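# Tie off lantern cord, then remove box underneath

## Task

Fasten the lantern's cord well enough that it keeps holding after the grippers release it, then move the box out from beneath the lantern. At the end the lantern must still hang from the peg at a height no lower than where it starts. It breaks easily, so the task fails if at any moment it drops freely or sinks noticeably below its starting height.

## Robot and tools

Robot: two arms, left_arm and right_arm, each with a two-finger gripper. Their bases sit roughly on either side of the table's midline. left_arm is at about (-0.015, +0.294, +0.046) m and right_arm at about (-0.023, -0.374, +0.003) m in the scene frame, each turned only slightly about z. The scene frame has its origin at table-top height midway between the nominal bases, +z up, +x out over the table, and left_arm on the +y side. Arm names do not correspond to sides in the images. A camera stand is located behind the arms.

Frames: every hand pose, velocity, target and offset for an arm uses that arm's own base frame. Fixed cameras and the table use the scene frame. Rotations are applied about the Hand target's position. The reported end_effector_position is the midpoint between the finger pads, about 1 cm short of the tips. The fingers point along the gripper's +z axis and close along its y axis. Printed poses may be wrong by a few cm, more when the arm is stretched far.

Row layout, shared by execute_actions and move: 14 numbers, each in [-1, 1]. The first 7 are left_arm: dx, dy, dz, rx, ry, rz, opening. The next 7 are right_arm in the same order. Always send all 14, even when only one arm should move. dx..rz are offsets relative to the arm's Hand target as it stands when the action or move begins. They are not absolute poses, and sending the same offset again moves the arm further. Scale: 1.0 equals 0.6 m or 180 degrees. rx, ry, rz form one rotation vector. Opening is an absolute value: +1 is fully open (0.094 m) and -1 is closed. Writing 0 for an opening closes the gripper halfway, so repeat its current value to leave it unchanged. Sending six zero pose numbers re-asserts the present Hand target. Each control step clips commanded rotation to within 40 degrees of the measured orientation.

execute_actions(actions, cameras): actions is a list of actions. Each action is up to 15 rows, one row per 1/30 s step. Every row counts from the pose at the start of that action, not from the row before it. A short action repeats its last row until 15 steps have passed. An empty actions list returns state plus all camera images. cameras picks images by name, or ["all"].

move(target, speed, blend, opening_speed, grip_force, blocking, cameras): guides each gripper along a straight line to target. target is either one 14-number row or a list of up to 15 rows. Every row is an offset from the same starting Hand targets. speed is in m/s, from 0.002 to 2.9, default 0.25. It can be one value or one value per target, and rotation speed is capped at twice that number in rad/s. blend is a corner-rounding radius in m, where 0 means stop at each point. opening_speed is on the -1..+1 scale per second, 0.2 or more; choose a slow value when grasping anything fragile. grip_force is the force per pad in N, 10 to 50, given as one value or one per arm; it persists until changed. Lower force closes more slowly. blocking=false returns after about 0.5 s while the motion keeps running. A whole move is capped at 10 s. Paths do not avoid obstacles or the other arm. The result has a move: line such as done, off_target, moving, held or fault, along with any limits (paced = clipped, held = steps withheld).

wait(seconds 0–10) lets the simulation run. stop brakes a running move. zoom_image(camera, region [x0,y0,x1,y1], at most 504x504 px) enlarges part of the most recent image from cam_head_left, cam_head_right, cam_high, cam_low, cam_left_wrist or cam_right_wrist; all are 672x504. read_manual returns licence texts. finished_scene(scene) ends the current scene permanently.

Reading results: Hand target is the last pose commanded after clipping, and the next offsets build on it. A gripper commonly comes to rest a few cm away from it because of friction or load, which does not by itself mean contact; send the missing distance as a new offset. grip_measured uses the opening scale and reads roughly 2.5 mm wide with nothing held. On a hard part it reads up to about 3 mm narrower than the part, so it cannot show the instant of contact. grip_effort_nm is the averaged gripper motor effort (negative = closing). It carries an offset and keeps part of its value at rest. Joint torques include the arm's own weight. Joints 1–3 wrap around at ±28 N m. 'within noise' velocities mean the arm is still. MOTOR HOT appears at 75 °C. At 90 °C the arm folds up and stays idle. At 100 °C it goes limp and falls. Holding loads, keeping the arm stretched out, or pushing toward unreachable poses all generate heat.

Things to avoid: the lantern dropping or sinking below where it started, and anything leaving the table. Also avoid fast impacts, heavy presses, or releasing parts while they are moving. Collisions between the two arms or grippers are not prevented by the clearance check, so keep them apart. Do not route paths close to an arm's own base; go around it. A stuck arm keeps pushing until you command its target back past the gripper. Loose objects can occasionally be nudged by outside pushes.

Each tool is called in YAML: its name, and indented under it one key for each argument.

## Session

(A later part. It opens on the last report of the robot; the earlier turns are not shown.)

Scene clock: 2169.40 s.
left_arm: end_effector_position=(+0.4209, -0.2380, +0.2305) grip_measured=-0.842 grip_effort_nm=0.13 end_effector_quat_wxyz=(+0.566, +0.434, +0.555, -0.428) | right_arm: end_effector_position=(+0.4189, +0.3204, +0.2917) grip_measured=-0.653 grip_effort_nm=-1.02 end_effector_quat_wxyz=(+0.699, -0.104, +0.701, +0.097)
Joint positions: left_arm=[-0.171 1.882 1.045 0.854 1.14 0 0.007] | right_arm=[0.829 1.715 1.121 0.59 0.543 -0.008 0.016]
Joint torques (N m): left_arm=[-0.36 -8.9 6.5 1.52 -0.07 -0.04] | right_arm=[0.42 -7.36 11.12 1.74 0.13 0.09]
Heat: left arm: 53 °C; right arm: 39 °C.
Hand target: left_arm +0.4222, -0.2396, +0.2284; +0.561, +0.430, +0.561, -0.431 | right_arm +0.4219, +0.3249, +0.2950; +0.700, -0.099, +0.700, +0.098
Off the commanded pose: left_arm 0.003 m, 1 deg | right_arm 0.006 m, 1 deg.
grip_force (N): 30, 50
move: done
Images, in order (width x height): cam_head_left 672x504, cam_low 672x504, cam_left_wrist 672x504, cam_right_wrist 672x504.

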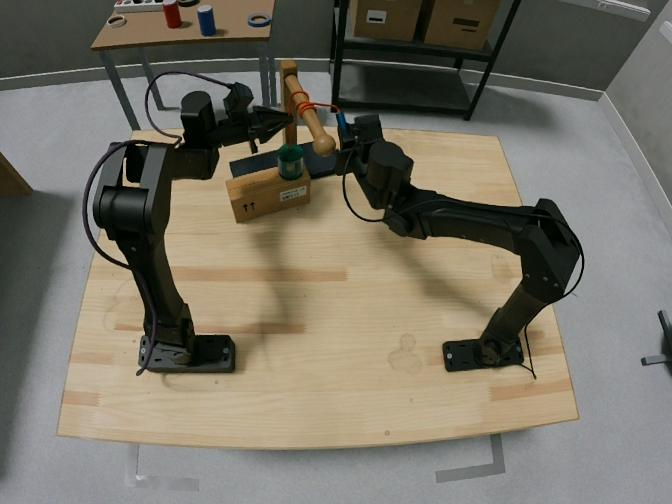

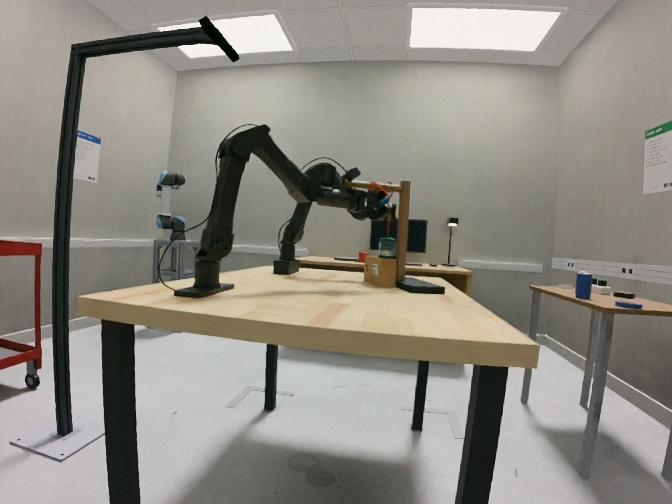

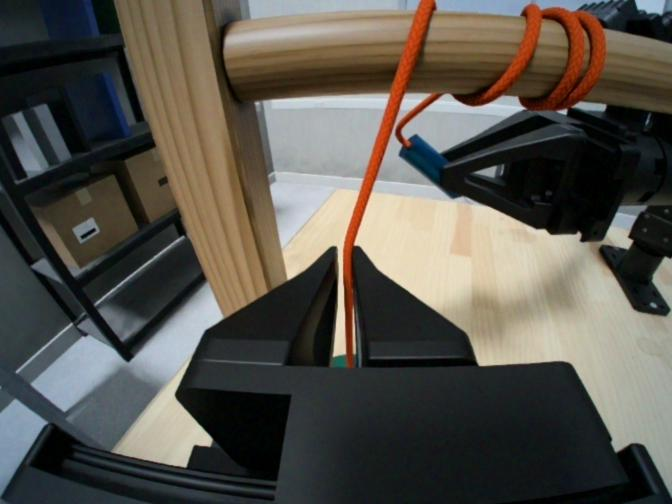

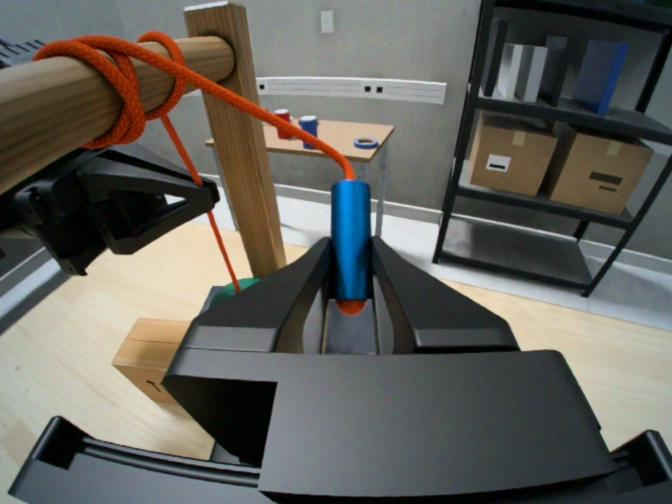

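move:
  target: [0, 0, -0.109, 0, 0, 0, -0.84, 0, 0, 0, 0, 0, 0, -0.8]
  speed: 0.08
  cameras: ["cam_left_wrist", "cam_low", "cam_head_left", "cam_right_wrist"]

zoom_image:
  camera: "cam_low"
  region: [340, 160, 460, 300]

zoom_image:
  camera: "cam_left_wrist"
  region: [200, 0, 672, 400]

Scene clock: 2726.10 s.
left_arm: end_effector_position=(+0.4228, -0.2383, +0.1772) grip_measured=-0.842 grip_effort_nm=0.13 end_effector_quat_wxyz=(+0.568, +0.435, +0.553, -0.427) | right_arm: end_effector_position=(+0.4189, +0.3204, +0.2917) grip_measured=-0.653 grip_effort_nm=-1.02 end_effector_quat_wxyz=(+0.699, -0.104, +0.701, +0.097)
Joint positions: left_arm=[-0.171 2.028 0.984 1.068 1.14 0.002 0.007] | right_arm=[0.829 1.715 1.121 0.59 0.544 -0.008 0.016]
Joint torques (N m): left_arm=[-0.34 -7.64 4.41 1.9 -0.07 -0.02] | right_arm=[0.38 -7.39 11.15 1.74 0.15 0.07]
Heat: left arm: 47 °C; right arm: 42 °C.
Hand target: left_arm +0.4223, -0.2396, +0.1631; +0.561, +0.431, +0.561, -0.431 | right_arm +0.4219, +0.3249, +0.2950; +0.700, -0.099, +0.700, +0.098
Off the commanded pose: left_arm 0.014 m, 1 deg | right_arm 0.006 m, 1 deg.
grip_force (N): 30, 50
move: off_target (left_arm)
Images, in order (width x height): cam_head_left 672x504, cam_low 672x504, cam_left_wrist 672x504, cam_right_wrist 672x504.

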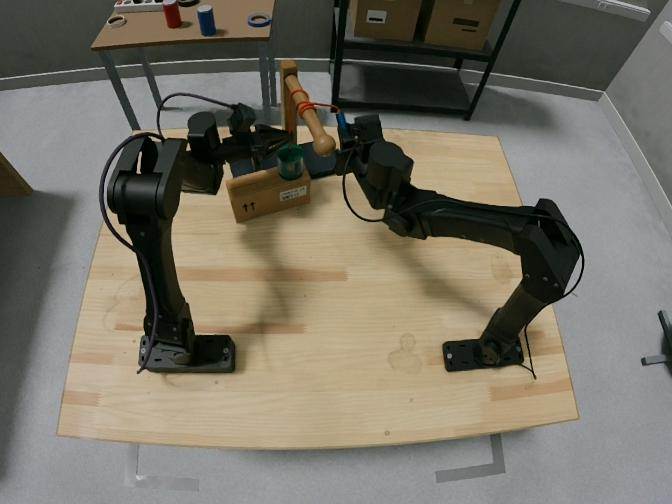

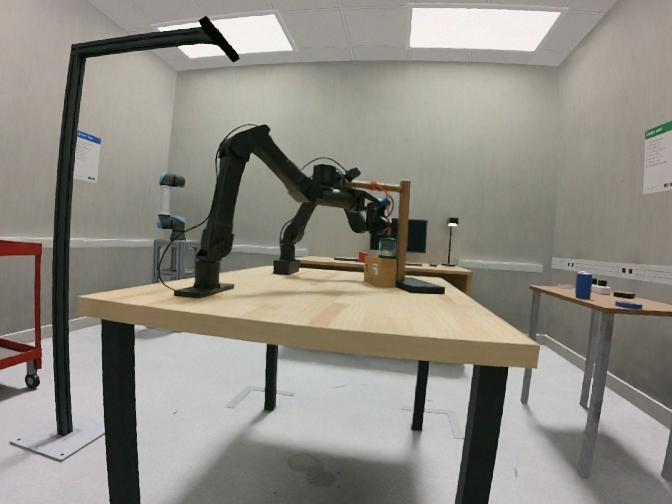

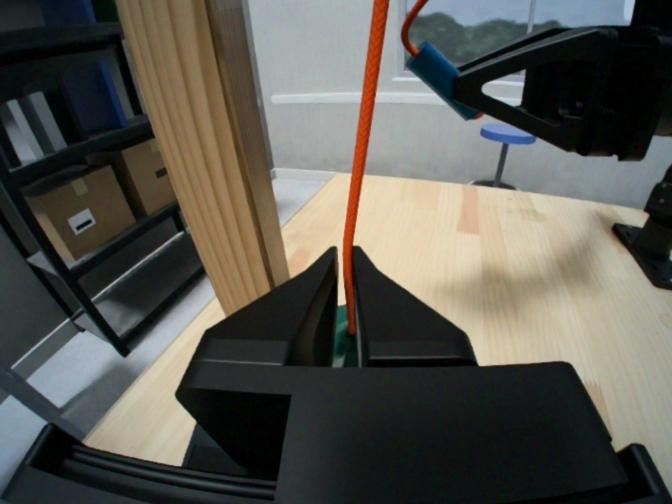

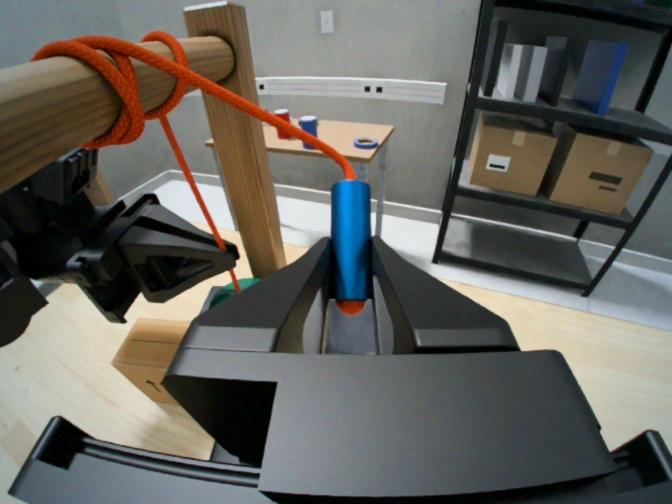

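Scaled by 3.600 from the camera's 672x504 image, which has a finer 960x720 frame.

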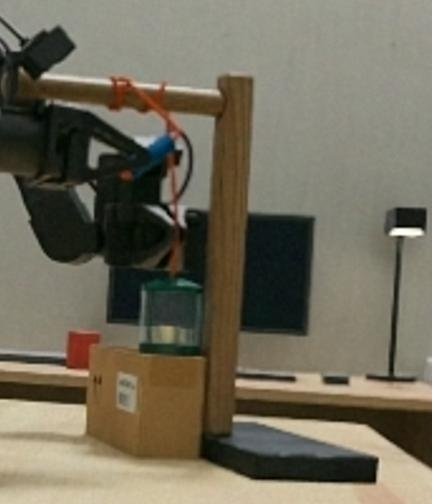

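Scaled by 1.068 from the camera's 672x504 image, which has a finer 960x720 frame.

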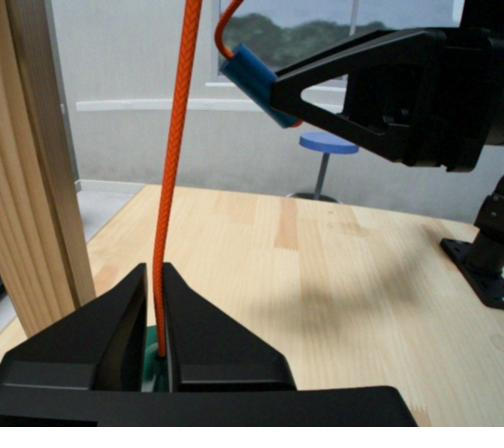

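move:
  target:
    - [0, 0, 0.0235, 0, 0, 0, -1.0, 0, 0, 0, 0, 0, 0, -0.8]
    - [0, 0, 0.22, 0, 0, 0, -1.0, 0, 0, 0, 0, 0, 0, -0.8]
  speed: [0.05, 0.08]
  cameras: ["cam_left_wrist", "cam_low", "cam_head_left", "cam_right_wrist"]

zoom_image:
  camera: "cam_low"
  region: [340, 160, 460, 300]

Scene clock: 2744.50 s.
left_arm: end_effector_position=(+0.4250, -0.2386, +0.2541) grip_measured=-0.937 grip_effort_nm=-0.66 end_effector_quat_wxyz=(+0.525, +0.409, +0.595, -0.451) | right_arm: end_effector_position=(+0.4190, +0.3202, +0.2914) grip_measured=-0.653 grip_effort_nm=-1.02 end_effector_quat_wxyz=(+0.699, -0.104, +0.701, +0.096)
Joint positions: left_arm=[-0.171 1.82 1.149 0.568 1.138 -0.014 0.003] | right_arm=[0.829 1.715 1.121 0.589 0.545 -0.008 0.016]
Joint torques (N m): left_arm=[-0.32 -13.5 9.72 1.9 0.03 0.08] | right_arm=[0.32 -7.28 11.08 1.76 0.17 0.1]
Heat: left arm: 47 °C; right arm: 42 °C.
Hand target: left_arm +0.4223, -0.2396, +0.2950; +0.561, +0.430, +0.561, -0.431 | right_arm +0.4219, +0.3249, +0.2950; +0.700, -0.099, +0.700, +0.098
Off the commanded pose: left_arm 0.041 m, 7 deg | right_arm 0.007 m, 1 deg.
grip_force (N): 30, 50
move: off_target (left_arm)
Images, in order (width x height): cam_head_left 672x504, cam_low 672x504, cam_left_wrist 672x504, cam_right_wrist 672x504.

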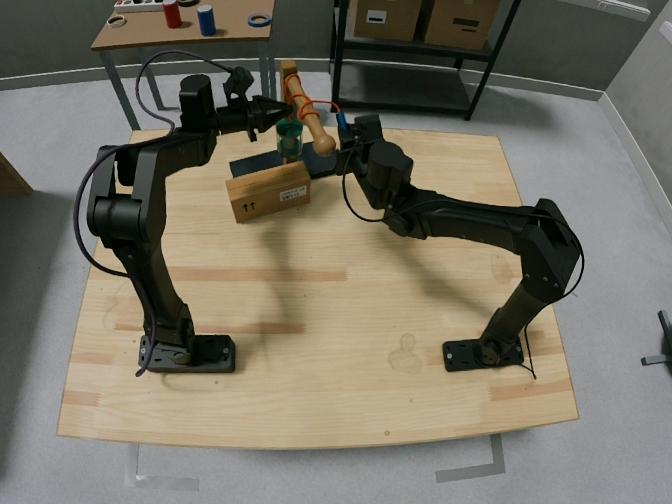

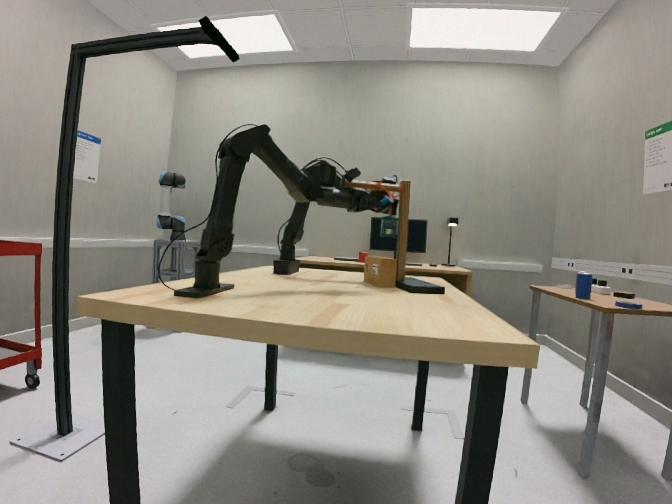

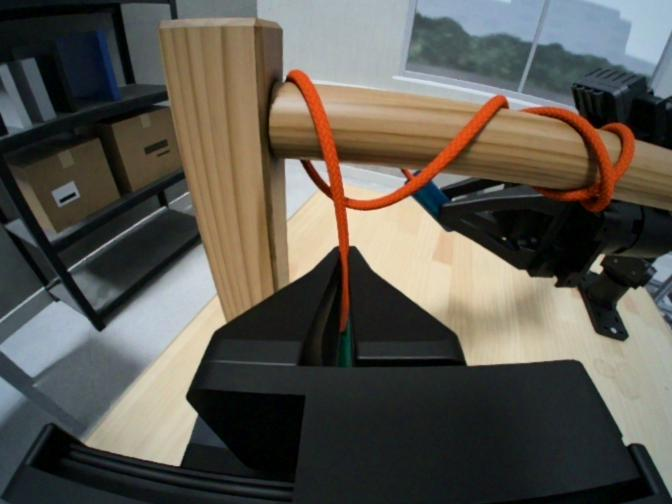

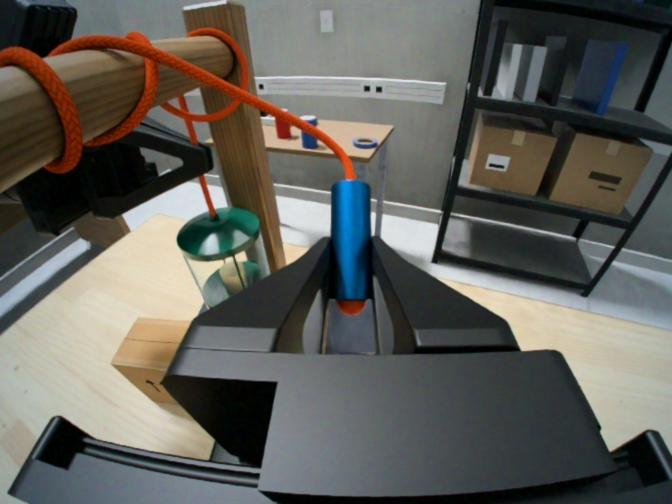

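Scaled by 3.600 from the camera's 672x504 image, which has a finer 960x720 frame.

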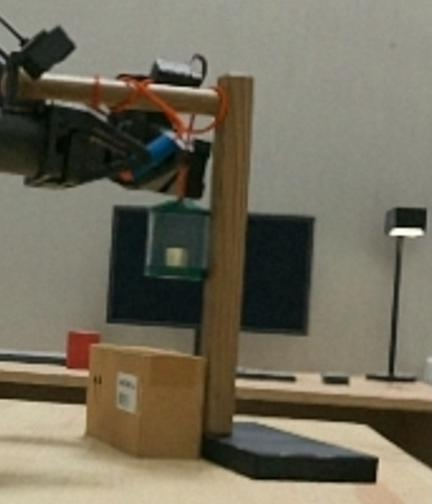

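move:
  target: [0, 0, 0, 0, 0, 0, -1.0, 0.0667, -0.1417, -0.025, 0, 0, 0, -0.8]
  speed: 0.1
  cameras: ["cam_left_wrist", "cam_right_wrist"]

Scene clock: 2759.33 s.
left_arm: end_effector_position=(+0.4251, -0.2385, +0.2541) grip_measured=-0.937 grip_effort_nm=-0.66 end_effector_quat_wxyz=(+0.525, +0.409, +0.595, -0.451) | right_arm: end_effector_position=(+0.4644, +0.2478, +0.2694) grip_measured=-0.653 grip_effort_nm=-1.02 end_effector_quat_wxyz=(+0.692, -0.108, +0.707, +0.095)
Joint positions: left_arm=[-0.171 1.82 1.149 0.568 1.138 -0.014 0.003] | right_arm=[0.59 1.692 1.022 0.646 0.301 -0.008 0.016]
Joint torques (N m): left_arm=[-0.25 -13.52 9.61 1.9 0.03 0.1] | right_arm=[-0.9 -11.26 6.99 2.01 0.03 0.08]
Heat: left arm: 47 °C; right arm: 42 °C.
Hand target: left_arm +0.4223, -0.2396, +0.2950; +0.561, +0.431, +0.561, -0.431 | right_arm +0.4619, +0.2398, +0.2801; +0.700, -0.098, +0.700, +0.098
Off the commanded pose: left_arm 0.041 m, 7 deg | right_arm 0.013 m, 2 deg.
grip_force (N): 30, 50
move: off_target (left_arm, right_arm)
Images, in order (width x height): cam_left_wrist 672x504, cam_right_wrist 672x504.

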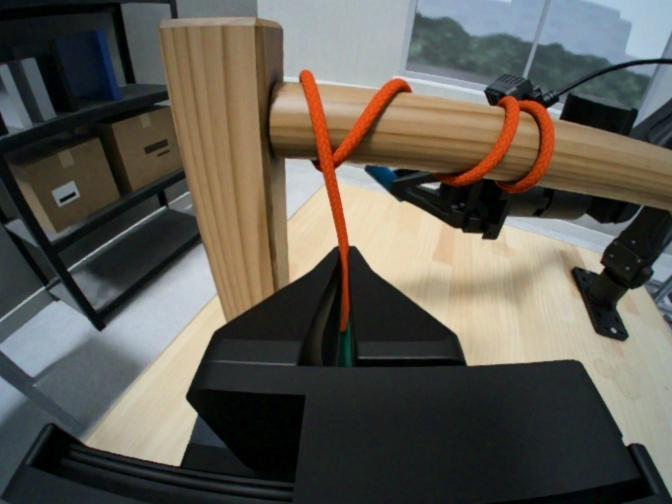

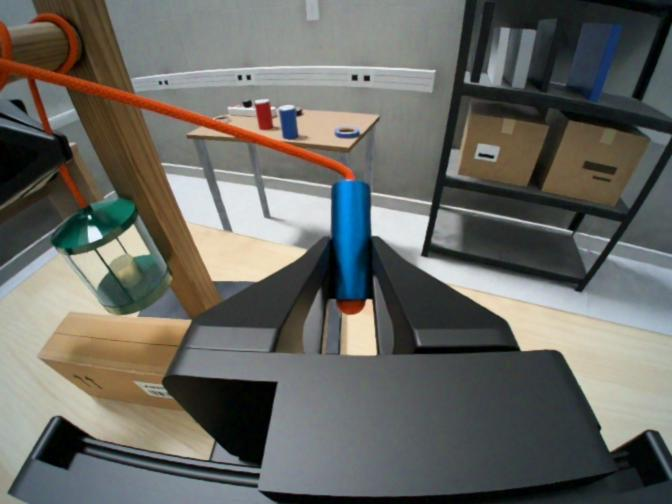

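move:
  target: [0, 0, 0, 0, 0, 0, -1.0, 0.025, -0.0667, 0.0, 0, 0, 0, -0.8]
  speed: 0.1
  cameras: ["cam_left_wrist", "cam_right_wrist"]

Scene clock: 2774.57 s.
left_arm: end_effector_position=(+0.4251, -0.2385, +0.2541) grip_measured=-0.937 grip_effort_nm=-0.66 end_effector_quat_wxyz=(+0.525, +0.409, +0.595, -0.451) | right_arm: end_effector_position=(+0.4721, +0.2263, +0.2818) grip_measured=-0.653 grip_effort_nm=-1.02 end_effector_quat_wxyz=(+0.701, -0.129, +0.690, +0.126)
Joint positions: left_arm=[-0.171 1.82 1.149 0.568 1.138 -0.014 0.003] | right_arm=[0.488 1.661 0.998 0.678 0.125 -0.008 0.016]
Joint torques (N m): left_arm=[-0.29 -13.55 9.69 1.9 0.05 0.1] | right_arm=[-2.58 -10.37 6.63 1.73 0.63 0.08]
Heat: left arm: 50 °C; right arm: 41 °C.
Hand target: left_arm +0.4223, -0.2396, +0.2950; +0.561, +0.431, +0.561, -0.431 | right_arm +0.4769, +0.1999, +0.2799; +0.700, -0.099, +0.700, +0.098
Off the commanded pose: left_arm 0.041 m, 7 deg | right_arm 0.027 m, 5 deg.
grip_force (N): 30, 50
move: off_target (left_arm, right_arm)
Images, in order (width x height): cam_left_wrist 672x504, cam_right_wrist 672x504.

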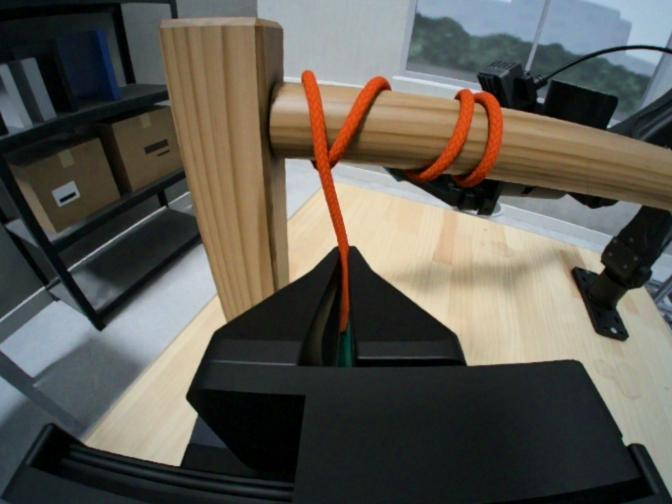

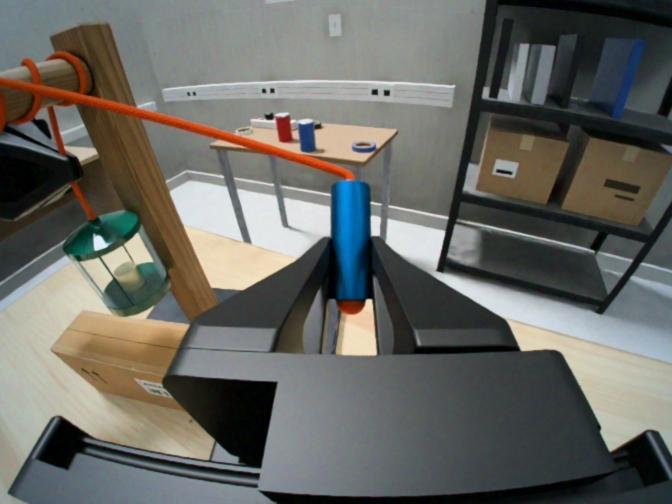

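move:
  target:
    - [0, 0, 0, 0, 0, 0, -1.0, -0.1488, 0.1118, -0.0665, 0, 0, 0, -0.8]
    - [0, 0, 0, 0, 0, 0, -1.0, -0.2382, 0.2423, -0.1165, 0, 0, 0, -0.8]
    - [0, 0, 0, 0, 0, 0, -1.0, -0.2863, 0.4107, -0.0832, 0, 0, 0, -0.8]
    - [0, 0, 0, 0, 0, 0, -1.0, -0.2932, 0.4347, 0.0835, 0, 0, 0, -0.8]
    - [0, 0, 0, 0, 0, 0, -1.0, -0.2622, 0.4175, 0.2252, 0, 0, 0, -0.8]
  speed: 0.12
  blend: [0.025, 0.025, 0.025, 0.025, 0]
  cameras: ["cam_left_wrist", "cam_right_wrist", "cam_head_left"]

Scene clock: 2885.37 s.
left_arm: end_effector_position=(+0.4251, -0.2385, +0.2541) grip_measured=-0.937 grip_effort_nm=-0.66 end_effector_quat_wxyz=(+0.525, +0.409, +0.595, -0.451) | right_arm: end_effector_position=(+0.3206, +0.4569, +0.3931) grip_measured=-0.653 grip_effort_nm=-1.02 end_effector_quat_wxyz=(+0.694, -0.112, +0.706, +0.082)
Joint positions: left_arm=[-0.171 1.82 1.149 0.568 1.138 -0.014 0.003] | right_arm=[1.223 1.933 1.829 0.064 0.947 -0.009 0.016]
Joint torques (N m): left_arm=[-0.34 -13.53 9.69 1.89 0.03 0.1] | right_arm=[-0.38 -13.22 10.91 1.56 -0.03 0.07]
Heat: left arm: 54 °C; right arm: 40 °C.
Hand target: left_arm +0.4223, -0.2396, +0.2950; +0.561, +0.431, +0.561, -0.431 | right_arm +0.3196, +0.4504, +0.4151; +0.700, -0.099, +0.700, +0.099
Off the commanded pose: left_arm 0.041 m, 7 deg | right_arm 0.023 m, 3 deg.
grip_force (N): 30, 50
move: off_target (left_arm, right_arm)
Images, in order (width x height): cam_head_left 672x504, cam_left_wrist 672x504, cam_right_wrist 672x504.

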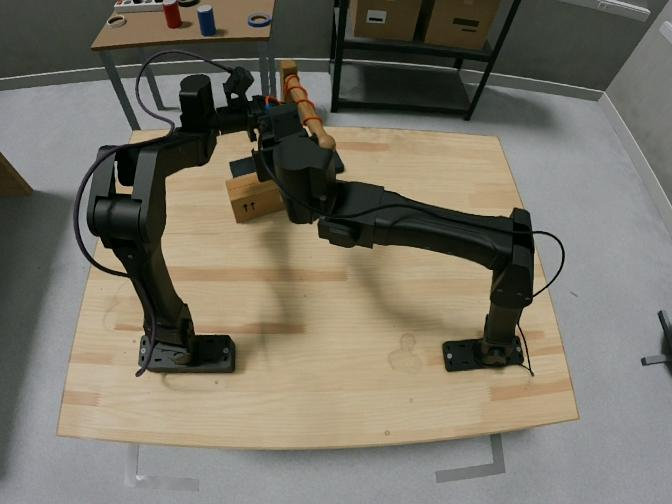

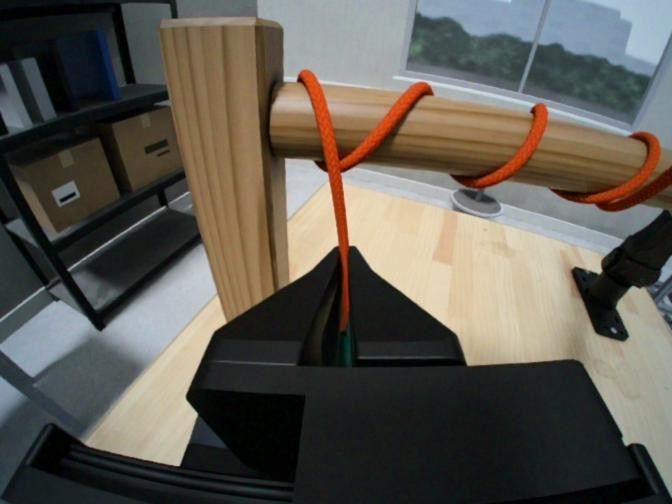

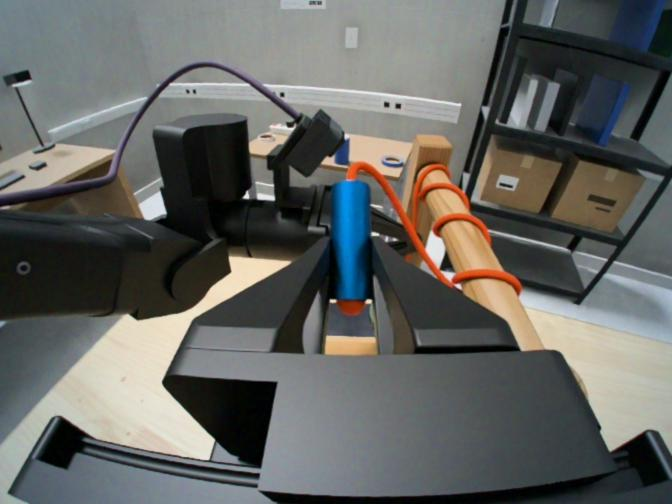

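move:
  target:
    - [0, 0, 0, 0, 0, 0, -1.0, 0.0823, -0.1065, 0.0332, 0, 0, 0, -0.8]
    - [0, 0, 0, 0, 0, 0, -1.0, 0.1098, -0.2027, -0.0168, 0, 0, 0, -0.8]
    - [0, 0, 0, 0, 0, 0, -1.0, 0.1053, -0.247, -0.1418, 0, 0, 0, -0.8]
  speed: 0.12
  blend: [0.02, 0.02, 0]
  cameras: ["cam_left_wrist", "cam_right_wrist", "cam_head_left"]

Scene clock: 2911.70 s.
left_arm: end_effector_position=(+0.4251, -0.2385, +0.2541) grip_measured=-0.937 grip_effort_nm=-0.66 end_effector_quat_wxyz=(+0.525, +0.409, +0.595, -0.451) | right_arm: end_effector_position=(+0.3819, +0.3162, +0.3215) grip_measured=-0.653 grip_effort_nm=-1.02 end_effector_quat_wxyz=(+0.692, -0.114, +0.705, +0.105)
Joint positions: left_arm=[-0.171 1.82 1.149 0.568 1.138 -0.014 0.003] | right_arm=[0.89 1.566 1.102 0.441 0.579 0.003 0.016]
Joint torques (N m): left_arm=[-0.35 -13.49 9.62 1.91 0.03 0.11] | right_arm=[-1.22 -10.35 7.15 1.92 0.27 -0.06]
Heat: left arm: 54 °C; right arm: 44 °C.
Hand target: left_arm +0.4223, -0.2396, +0.2950; +0.561, +0.431, +0.561, -0.431 | right_arm +0.3828, +0.3021, +0.3301; +0.700, -0.098, +0.700, +0.098
Off the commanded pose: left_arm 0.041 m, 7 deg | right_arm 0.016 m, 2 deg.
grip_force (N): 30, 50
move: off_target (left_arm, right_arm)
Images, in order (width x height): cam_head_left 672x504, cam_left_wrist 672x504, cam_right_wrist 672x504.

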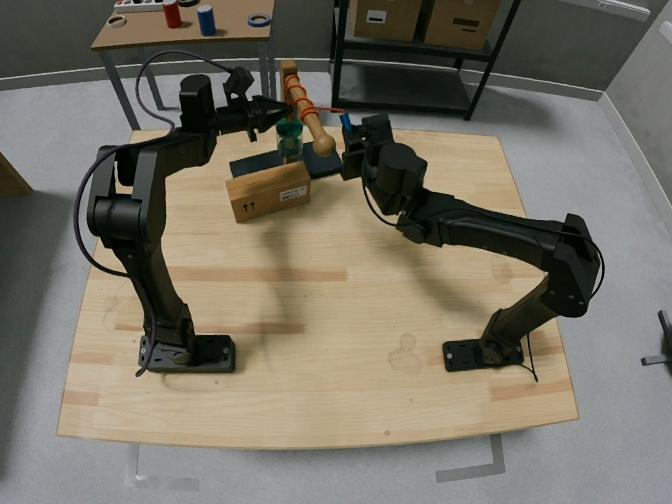

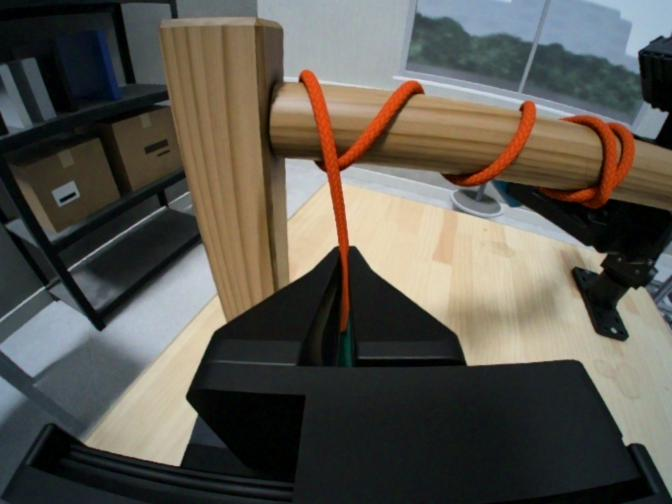

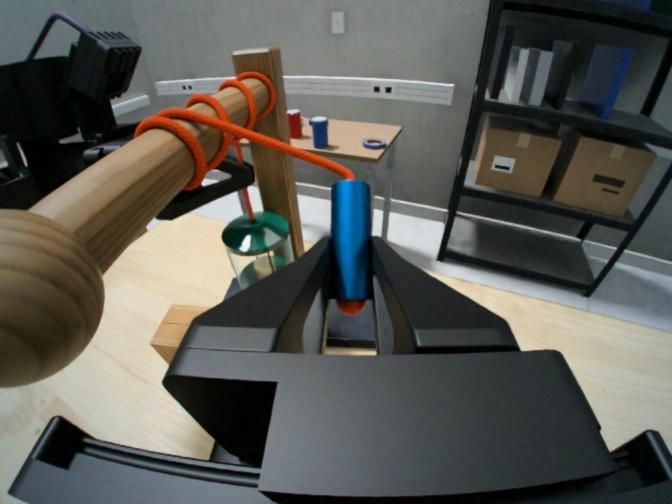

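move:
  target: [0, 0, 0, 0, 0, 0, -1.0, 0.0463, -0.0383, -0.0167, 0, 0, 0, -0.8]
  speed: 0.08
  cameras: ["cam_left_wrist", "cam_right_wrist"]

Scene clock: 2924.43 s.
left_arm: end_effector_position=(+0.4251, -0.2385, +0.2541) grip_measured=-0.937 grip_effort_nm=-0.66 end_effector_quat_wxyz=(+0.525, +0.409, +0.595, -0.451) | right_arm: end_effector_position=(+0.3966, +0.3117, +0.3268) grip_measured=-0.653 grip_effort_nm=-1.02 end_effector_quat_wxyz=(+0.700, -0.137, +0.686, +0.143)
Joint positions: left_arm=[-0.171 1.82 1.149 0.568 1.138 -0.014 0.003] | right_arm=[0.807 1.566 1.082 0.507 0.409 -0.004 0.016]
Joint torques (N m): left_arm=[-0.34 -13.52 9.68 1.91 0.05 0.1] | right_arm=[-3.22 -8.92 6.67 1.71 0.93 0.04]
Heat: left arm: 55 °C; right arm: 41 °C.
Hand target: left_arm +0.4223, -0.2396, +0.2950; +0.561, +0.431, +0.561, -0.431 | right_arm +0.4105, +0.2792, +0.3201; +0.700, -0.099, +0.700, +0.098
Off the commanded pose: left_arm 0.041 m, 7 deg | right_arm 0.036 m, 7 deg.
grip_force (N): 30, 50
move: off_target (left_arm, right_arm)
Images, in order (width x height): cam_left_wrist 672x504, cam_right_wrist 672x504.

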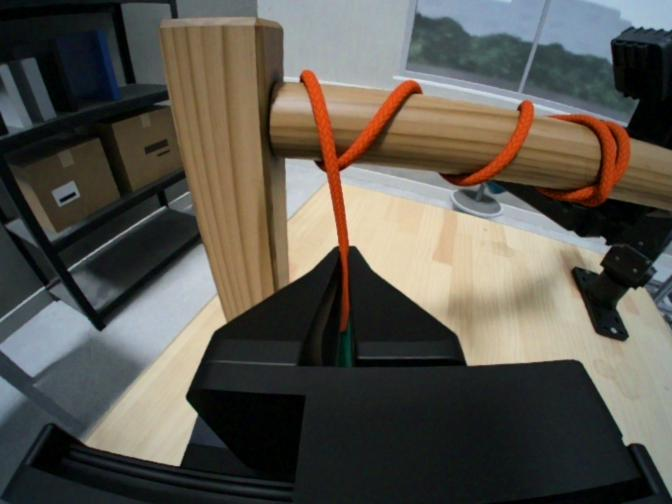

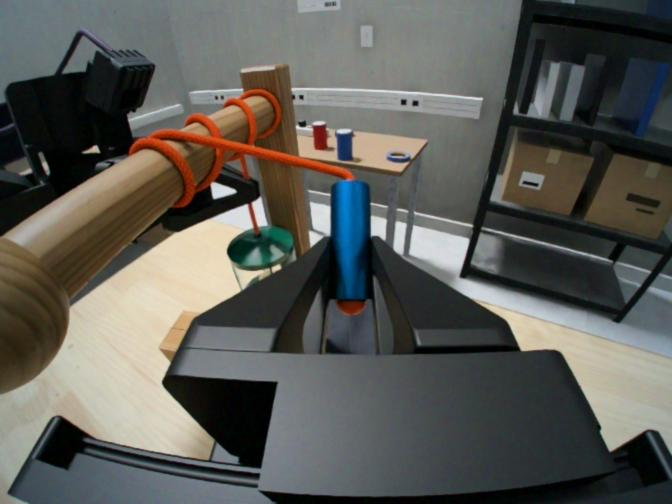

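move:
  target: [0, 0, -0.0833, 0, 0, 0, -1.0, 0, 0, 0, 0, 0, 0, -0.8]
  speed: 0.06
  cameras: ["cam_left_wrist", "cam_right_wrist"]

Scene clock: 2934.80 s.
left_arm: end_effector_position=(+0.4211, -0.2378, +0.2484) grip_measured=-0.937 grip_effort_nm=-0.66 end_effector_quat_wxyz=(+0.552, +0.426, +0.570, -0.434) | right_arm: end_effector_position=(+0.3982, +0.3095, +0.3268) grip_measured=-0.653 grip_effort_nm=-1.02 end_effector_quat_wxyz=(+0.700, -0.135, +0.687, +0.141)
Joint positions: left_arm=[-0.171 1.831 1.092 0.709 1.138 0.004 0.003] | right_arm=[0.801 1.566 1.082 0.507 0.409 -0.004 0.016]
Joint torques (N m): left_arm=[-0.35 -7.75 5.75 2.3 0 -0.01] | right_arm=[-2.8 -8.9 6.64 1.73 0.92 0.01]
Heat: left arm: 54 °C; right arm: 40 °C.
Hand target: left_arm +0.4223, -0.2396, +0.2450; +0.561, +0.431, +0.561, -0.431 | right_arm +0.4105, +0.2792, +0.3201; +0.700, -0.099, +0.700, +0.098
Off the commanded pose: left_arm 0.004 m, 2 deg | right_arm 0.033 m, 7 deg.
grip_force (N): 30, 50
move: off_target (right_arm)
Images, in order (width x height): cam_left_wrist 672x504, cam_right_wrist 672x504.

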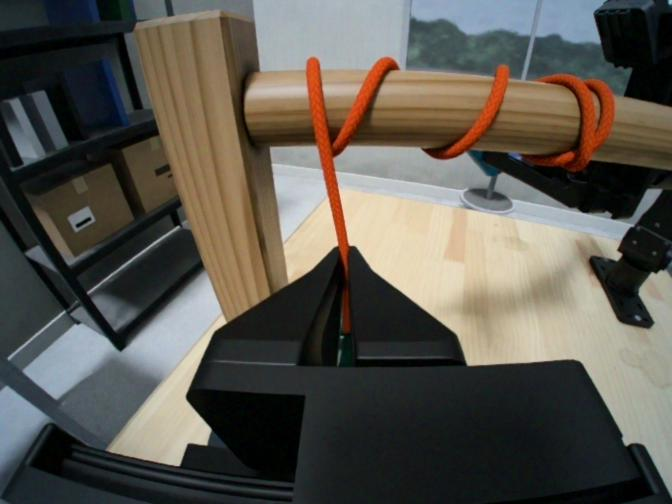

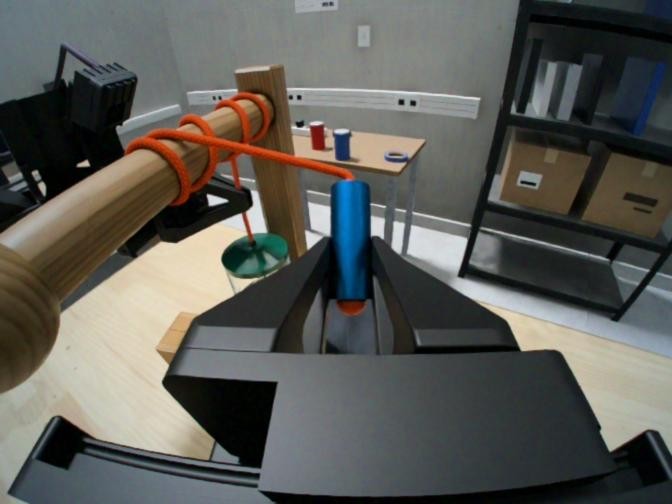

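move:
  target: [0, 0, -0.0333, 0, 0, 0, -1.0, 0, 0, 0, 0, 0, 0, -0.8]
  speed: 0.05
  cameras: ["cam_left_wrist"]

Scene clock: 2941.03 s.
left_arm: end_effector_position=(+0.4212, -0.2379, +0.2420) grip_measured=-0.937 grip_effort_nm=-0.66 end_effector_quat_wxyz=(+0.572, +0.437, +0.550, -0.424) | right_arm: end_effector_position=(+0.3982, +0.3095, +0.3268) grip_measured=-0.653 grip_effort_nm=-1.02 end_effector_quat_wxyz=(+0.700, -0.135, +0.687, +0.141)
Joint positions: left_arm=[-0.171 1.863 1.061 0.833 1.138 0.004 0.003] | right_arm=[0.801 1.566 1.082 0.507 0.409 -0.004 0.016]
Joint torques (N m): left_arm=[-0.35 -6.9 4.93 1.85 -0.04 -0.05] | right_arm=[-2.88 -8.84 6.67 1.72 0.95 0.04]
Heat: left arm: 54 °C; right arm: 39 °C.
Hand target: left_arm +0.4223, -0.2396, +0.2252; +0.561, +0.431, +0.560, -0.430 | right_arm +0.4105, +0.2792, +0.3201; +0.700, -0.099, +0.700, +0.098
Off the commanded pose: left_arm 0.017 m, 2 deg | right_arm 0.033 m, 7 deg.
grip_force (N): 30, 50
move: off_target (left_arm, right_arm)
Images, in order (width x height): cam_left_wrist 672x504.

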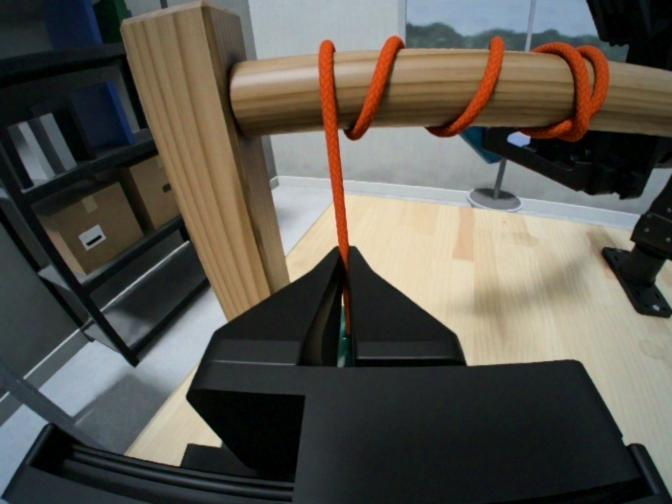

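move:
  target: [0, 0, 0.02, 0, 0, 0, -0.84, 0, 0, 0, 0, 0, 0, -0.8]
  speed: 0.05
  opening_speed: 0.2
  cameras: ["cam_left_wrist", "cam_low", "cam_right_wrist"]

zoom_image:
  camera: "cam_low"
  region: [340, 160, 460, 300]

Scene clock: 2950.40 s.
left_arm: end_effector_position=(+0.4212, -0.2379, +0.2412) grip_measured=-0.842 grip_effort_nm=0.14 end_effector_quat_wxyz=(+0.570, +0.435, +0.552, -0.426) | right_arm: end_effector_position=(+0.3982, +0.3095, +0.3268) grip_measured=-0.653 grip_effort_nm=-1.02 end_effector_quat_wxyz=(+0.700, -0.135, +0.687, +0.141)
Joint positions: left_arm=[-0.171 1.863 1.061 0.828 1.138 0.001 0.007] | right_arm=[0.801 1.566 1.082 0.507 0.409 -0.004 0.016]
Joint torques (N m): left_arm=[-0.32 -8.69 6.54 1.44 -0.04 -0.07] | right_arm=[-2.71 -8.96 6.69 1.7 0.94 0.02]
Heat: left arm: 53 °C; right arm: 39 °C.
Hand target: left_arm +0.4223, -0.2396, +0.2372; +0.561, +0.431, +0.561, -0.430 | right_arm +0.4105, +0.2792, +0.3201; +0.700, -0.099, +0.700, +0.098
Off the commanded pose: left_arm 0.005 m, 2 deg | right_arm 0.033 m, 7 deg.
grip_force (N): 30, 50
move: off_target (right_arm)
Images, in order (width x height): cam_low 672x504, cam_left_wrist 672x504, cam_right_wrist 672x504.

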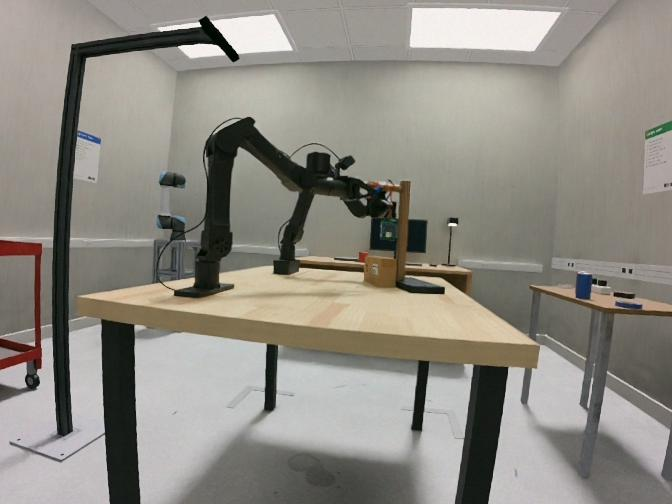

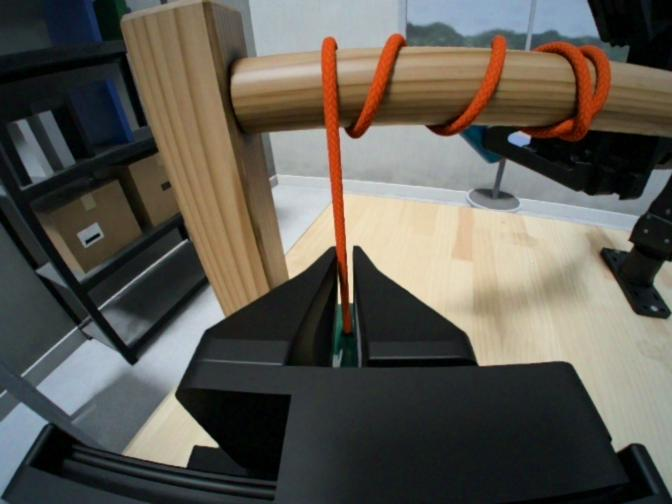

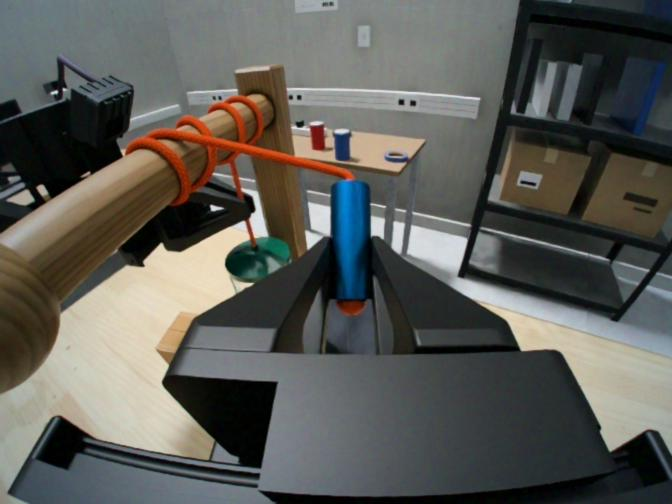

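Scaled by 3.600 from the camera's 672x504 image, which has a finer 960x720 frame.

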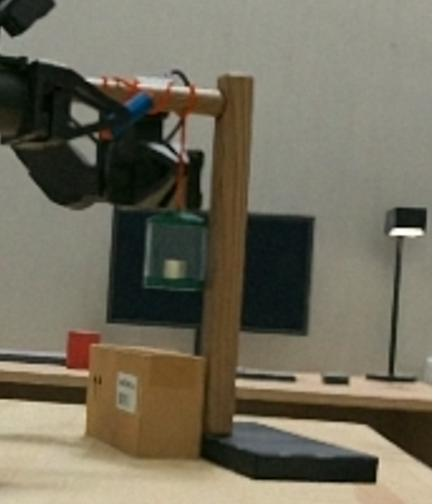

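move:
  target:
    - [0, 0, 0, 0, 0, 0, -1.0, 0, 0, 0, 0, 0, 0, -0.8]
    - [0, 0, 0, 0, 0, 0, -1.0, -0.0508, 0.0542, -0.0335, 0.0233, -0.08, 0, -0.8]
    - [0, 0, 0, 0, 0, 0, -1.0, -0.0792, 0.0928, -0.0868, 0.0544, -0.1867, 0, -0.8]
  speed: [0.05, 0.06, 0.06]
  blend: [0, 0.01, 0]
  cameras: ["cam_left_wrist", "cam_right_wrist", "cam_low", "cam_head_right"]

Scene clock: 2975.53 s.
left_arm: end_effector_position=(+0.4212, -0.2379, +0.2410) grip_measured=-0.938 grip_effort_nm=-0.66 end_effector_quat_wxyz=(+0.569, +0.435, +0.553, -0.426) | right_arm: end_effector_position=(+0.3662, +0.3367, +0.2733) grip_measured=-0.653 grip_effort_nm=-1.02 end_effector_quat_wxyz=(+0.818, -0.101, +0.553, +0.122)
Joint positions: left_arm=[-0.171 1.863 1.061 0.826 1.138 0.001 0.003] | right_arm=[0.934 1.952 0.874 1.528 0.558 -0.284 0.016]
Joint torques (N m): left_arm=[-0.39 -8.79 6.52 1.46 -0.05 -0.05] | right_arm=[0.29 -7.3 4.86 2.12 -0.07 -0.01]
Heat: left arm: 52 °C; right arm: 38 °C.
Hand target: left_arm +0.4223, -0.2396, +0.2372; +0.561, +0.431, +0.560, -0.430 | right_arm +0.3631, +0.3348, +0.2680; +0.878, -0.063, +0.458, +0.124
Off the commanded pose: left_arm 0.004 m, 1 deg | right_arm 0.006 m, 14 deg.
joint sent to its limit (right arm) — joint 4 (wrist pitch), upper limit. The joint targets are off in orientation, not in position.
grip_force (N): 30, 50
move: off_target (right_arm)
Images, in order (width x height): cam_head_right 672x504, cam_low 672x504, cam_left_wrist 672x504, cam_right_wrist 672x504.

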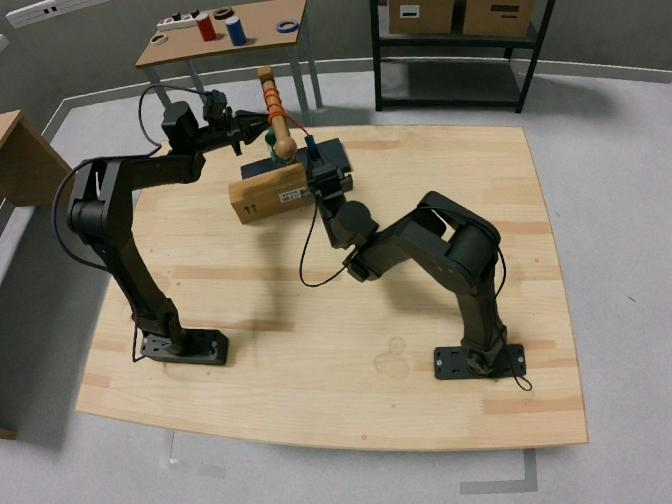

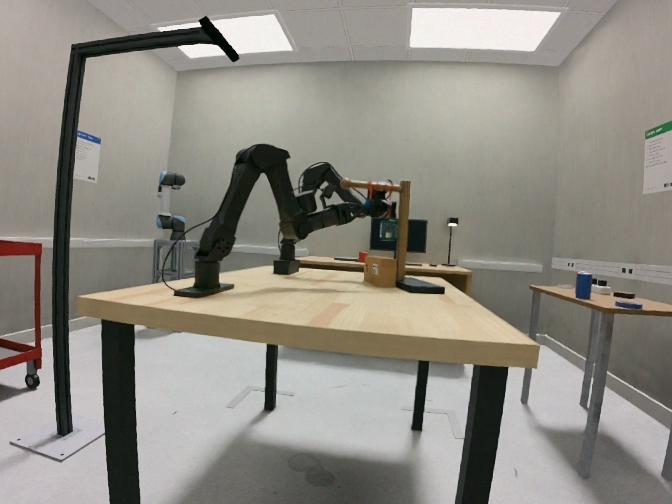

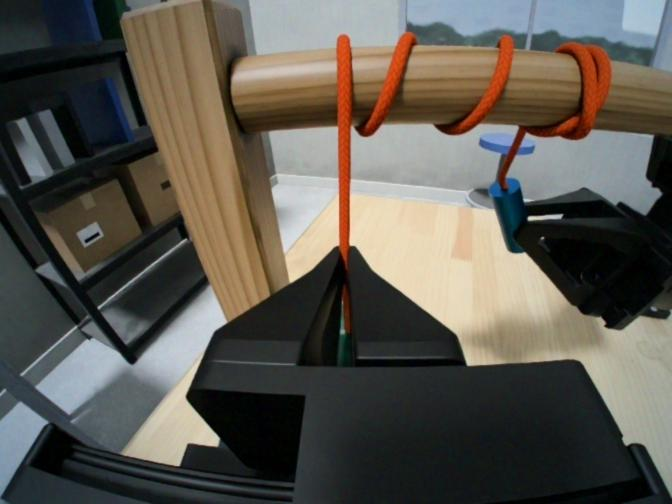

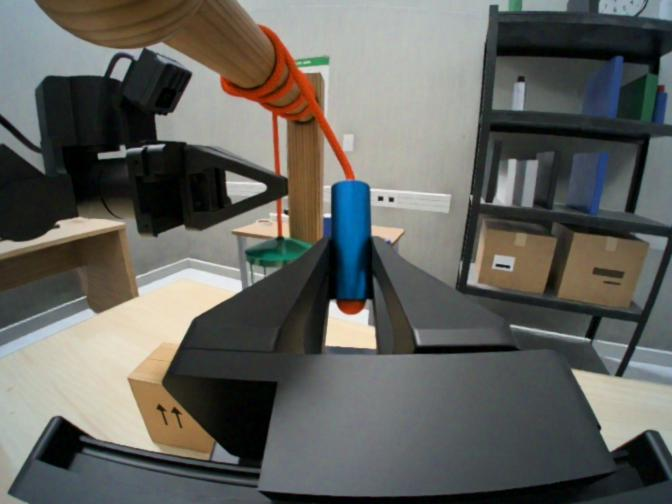

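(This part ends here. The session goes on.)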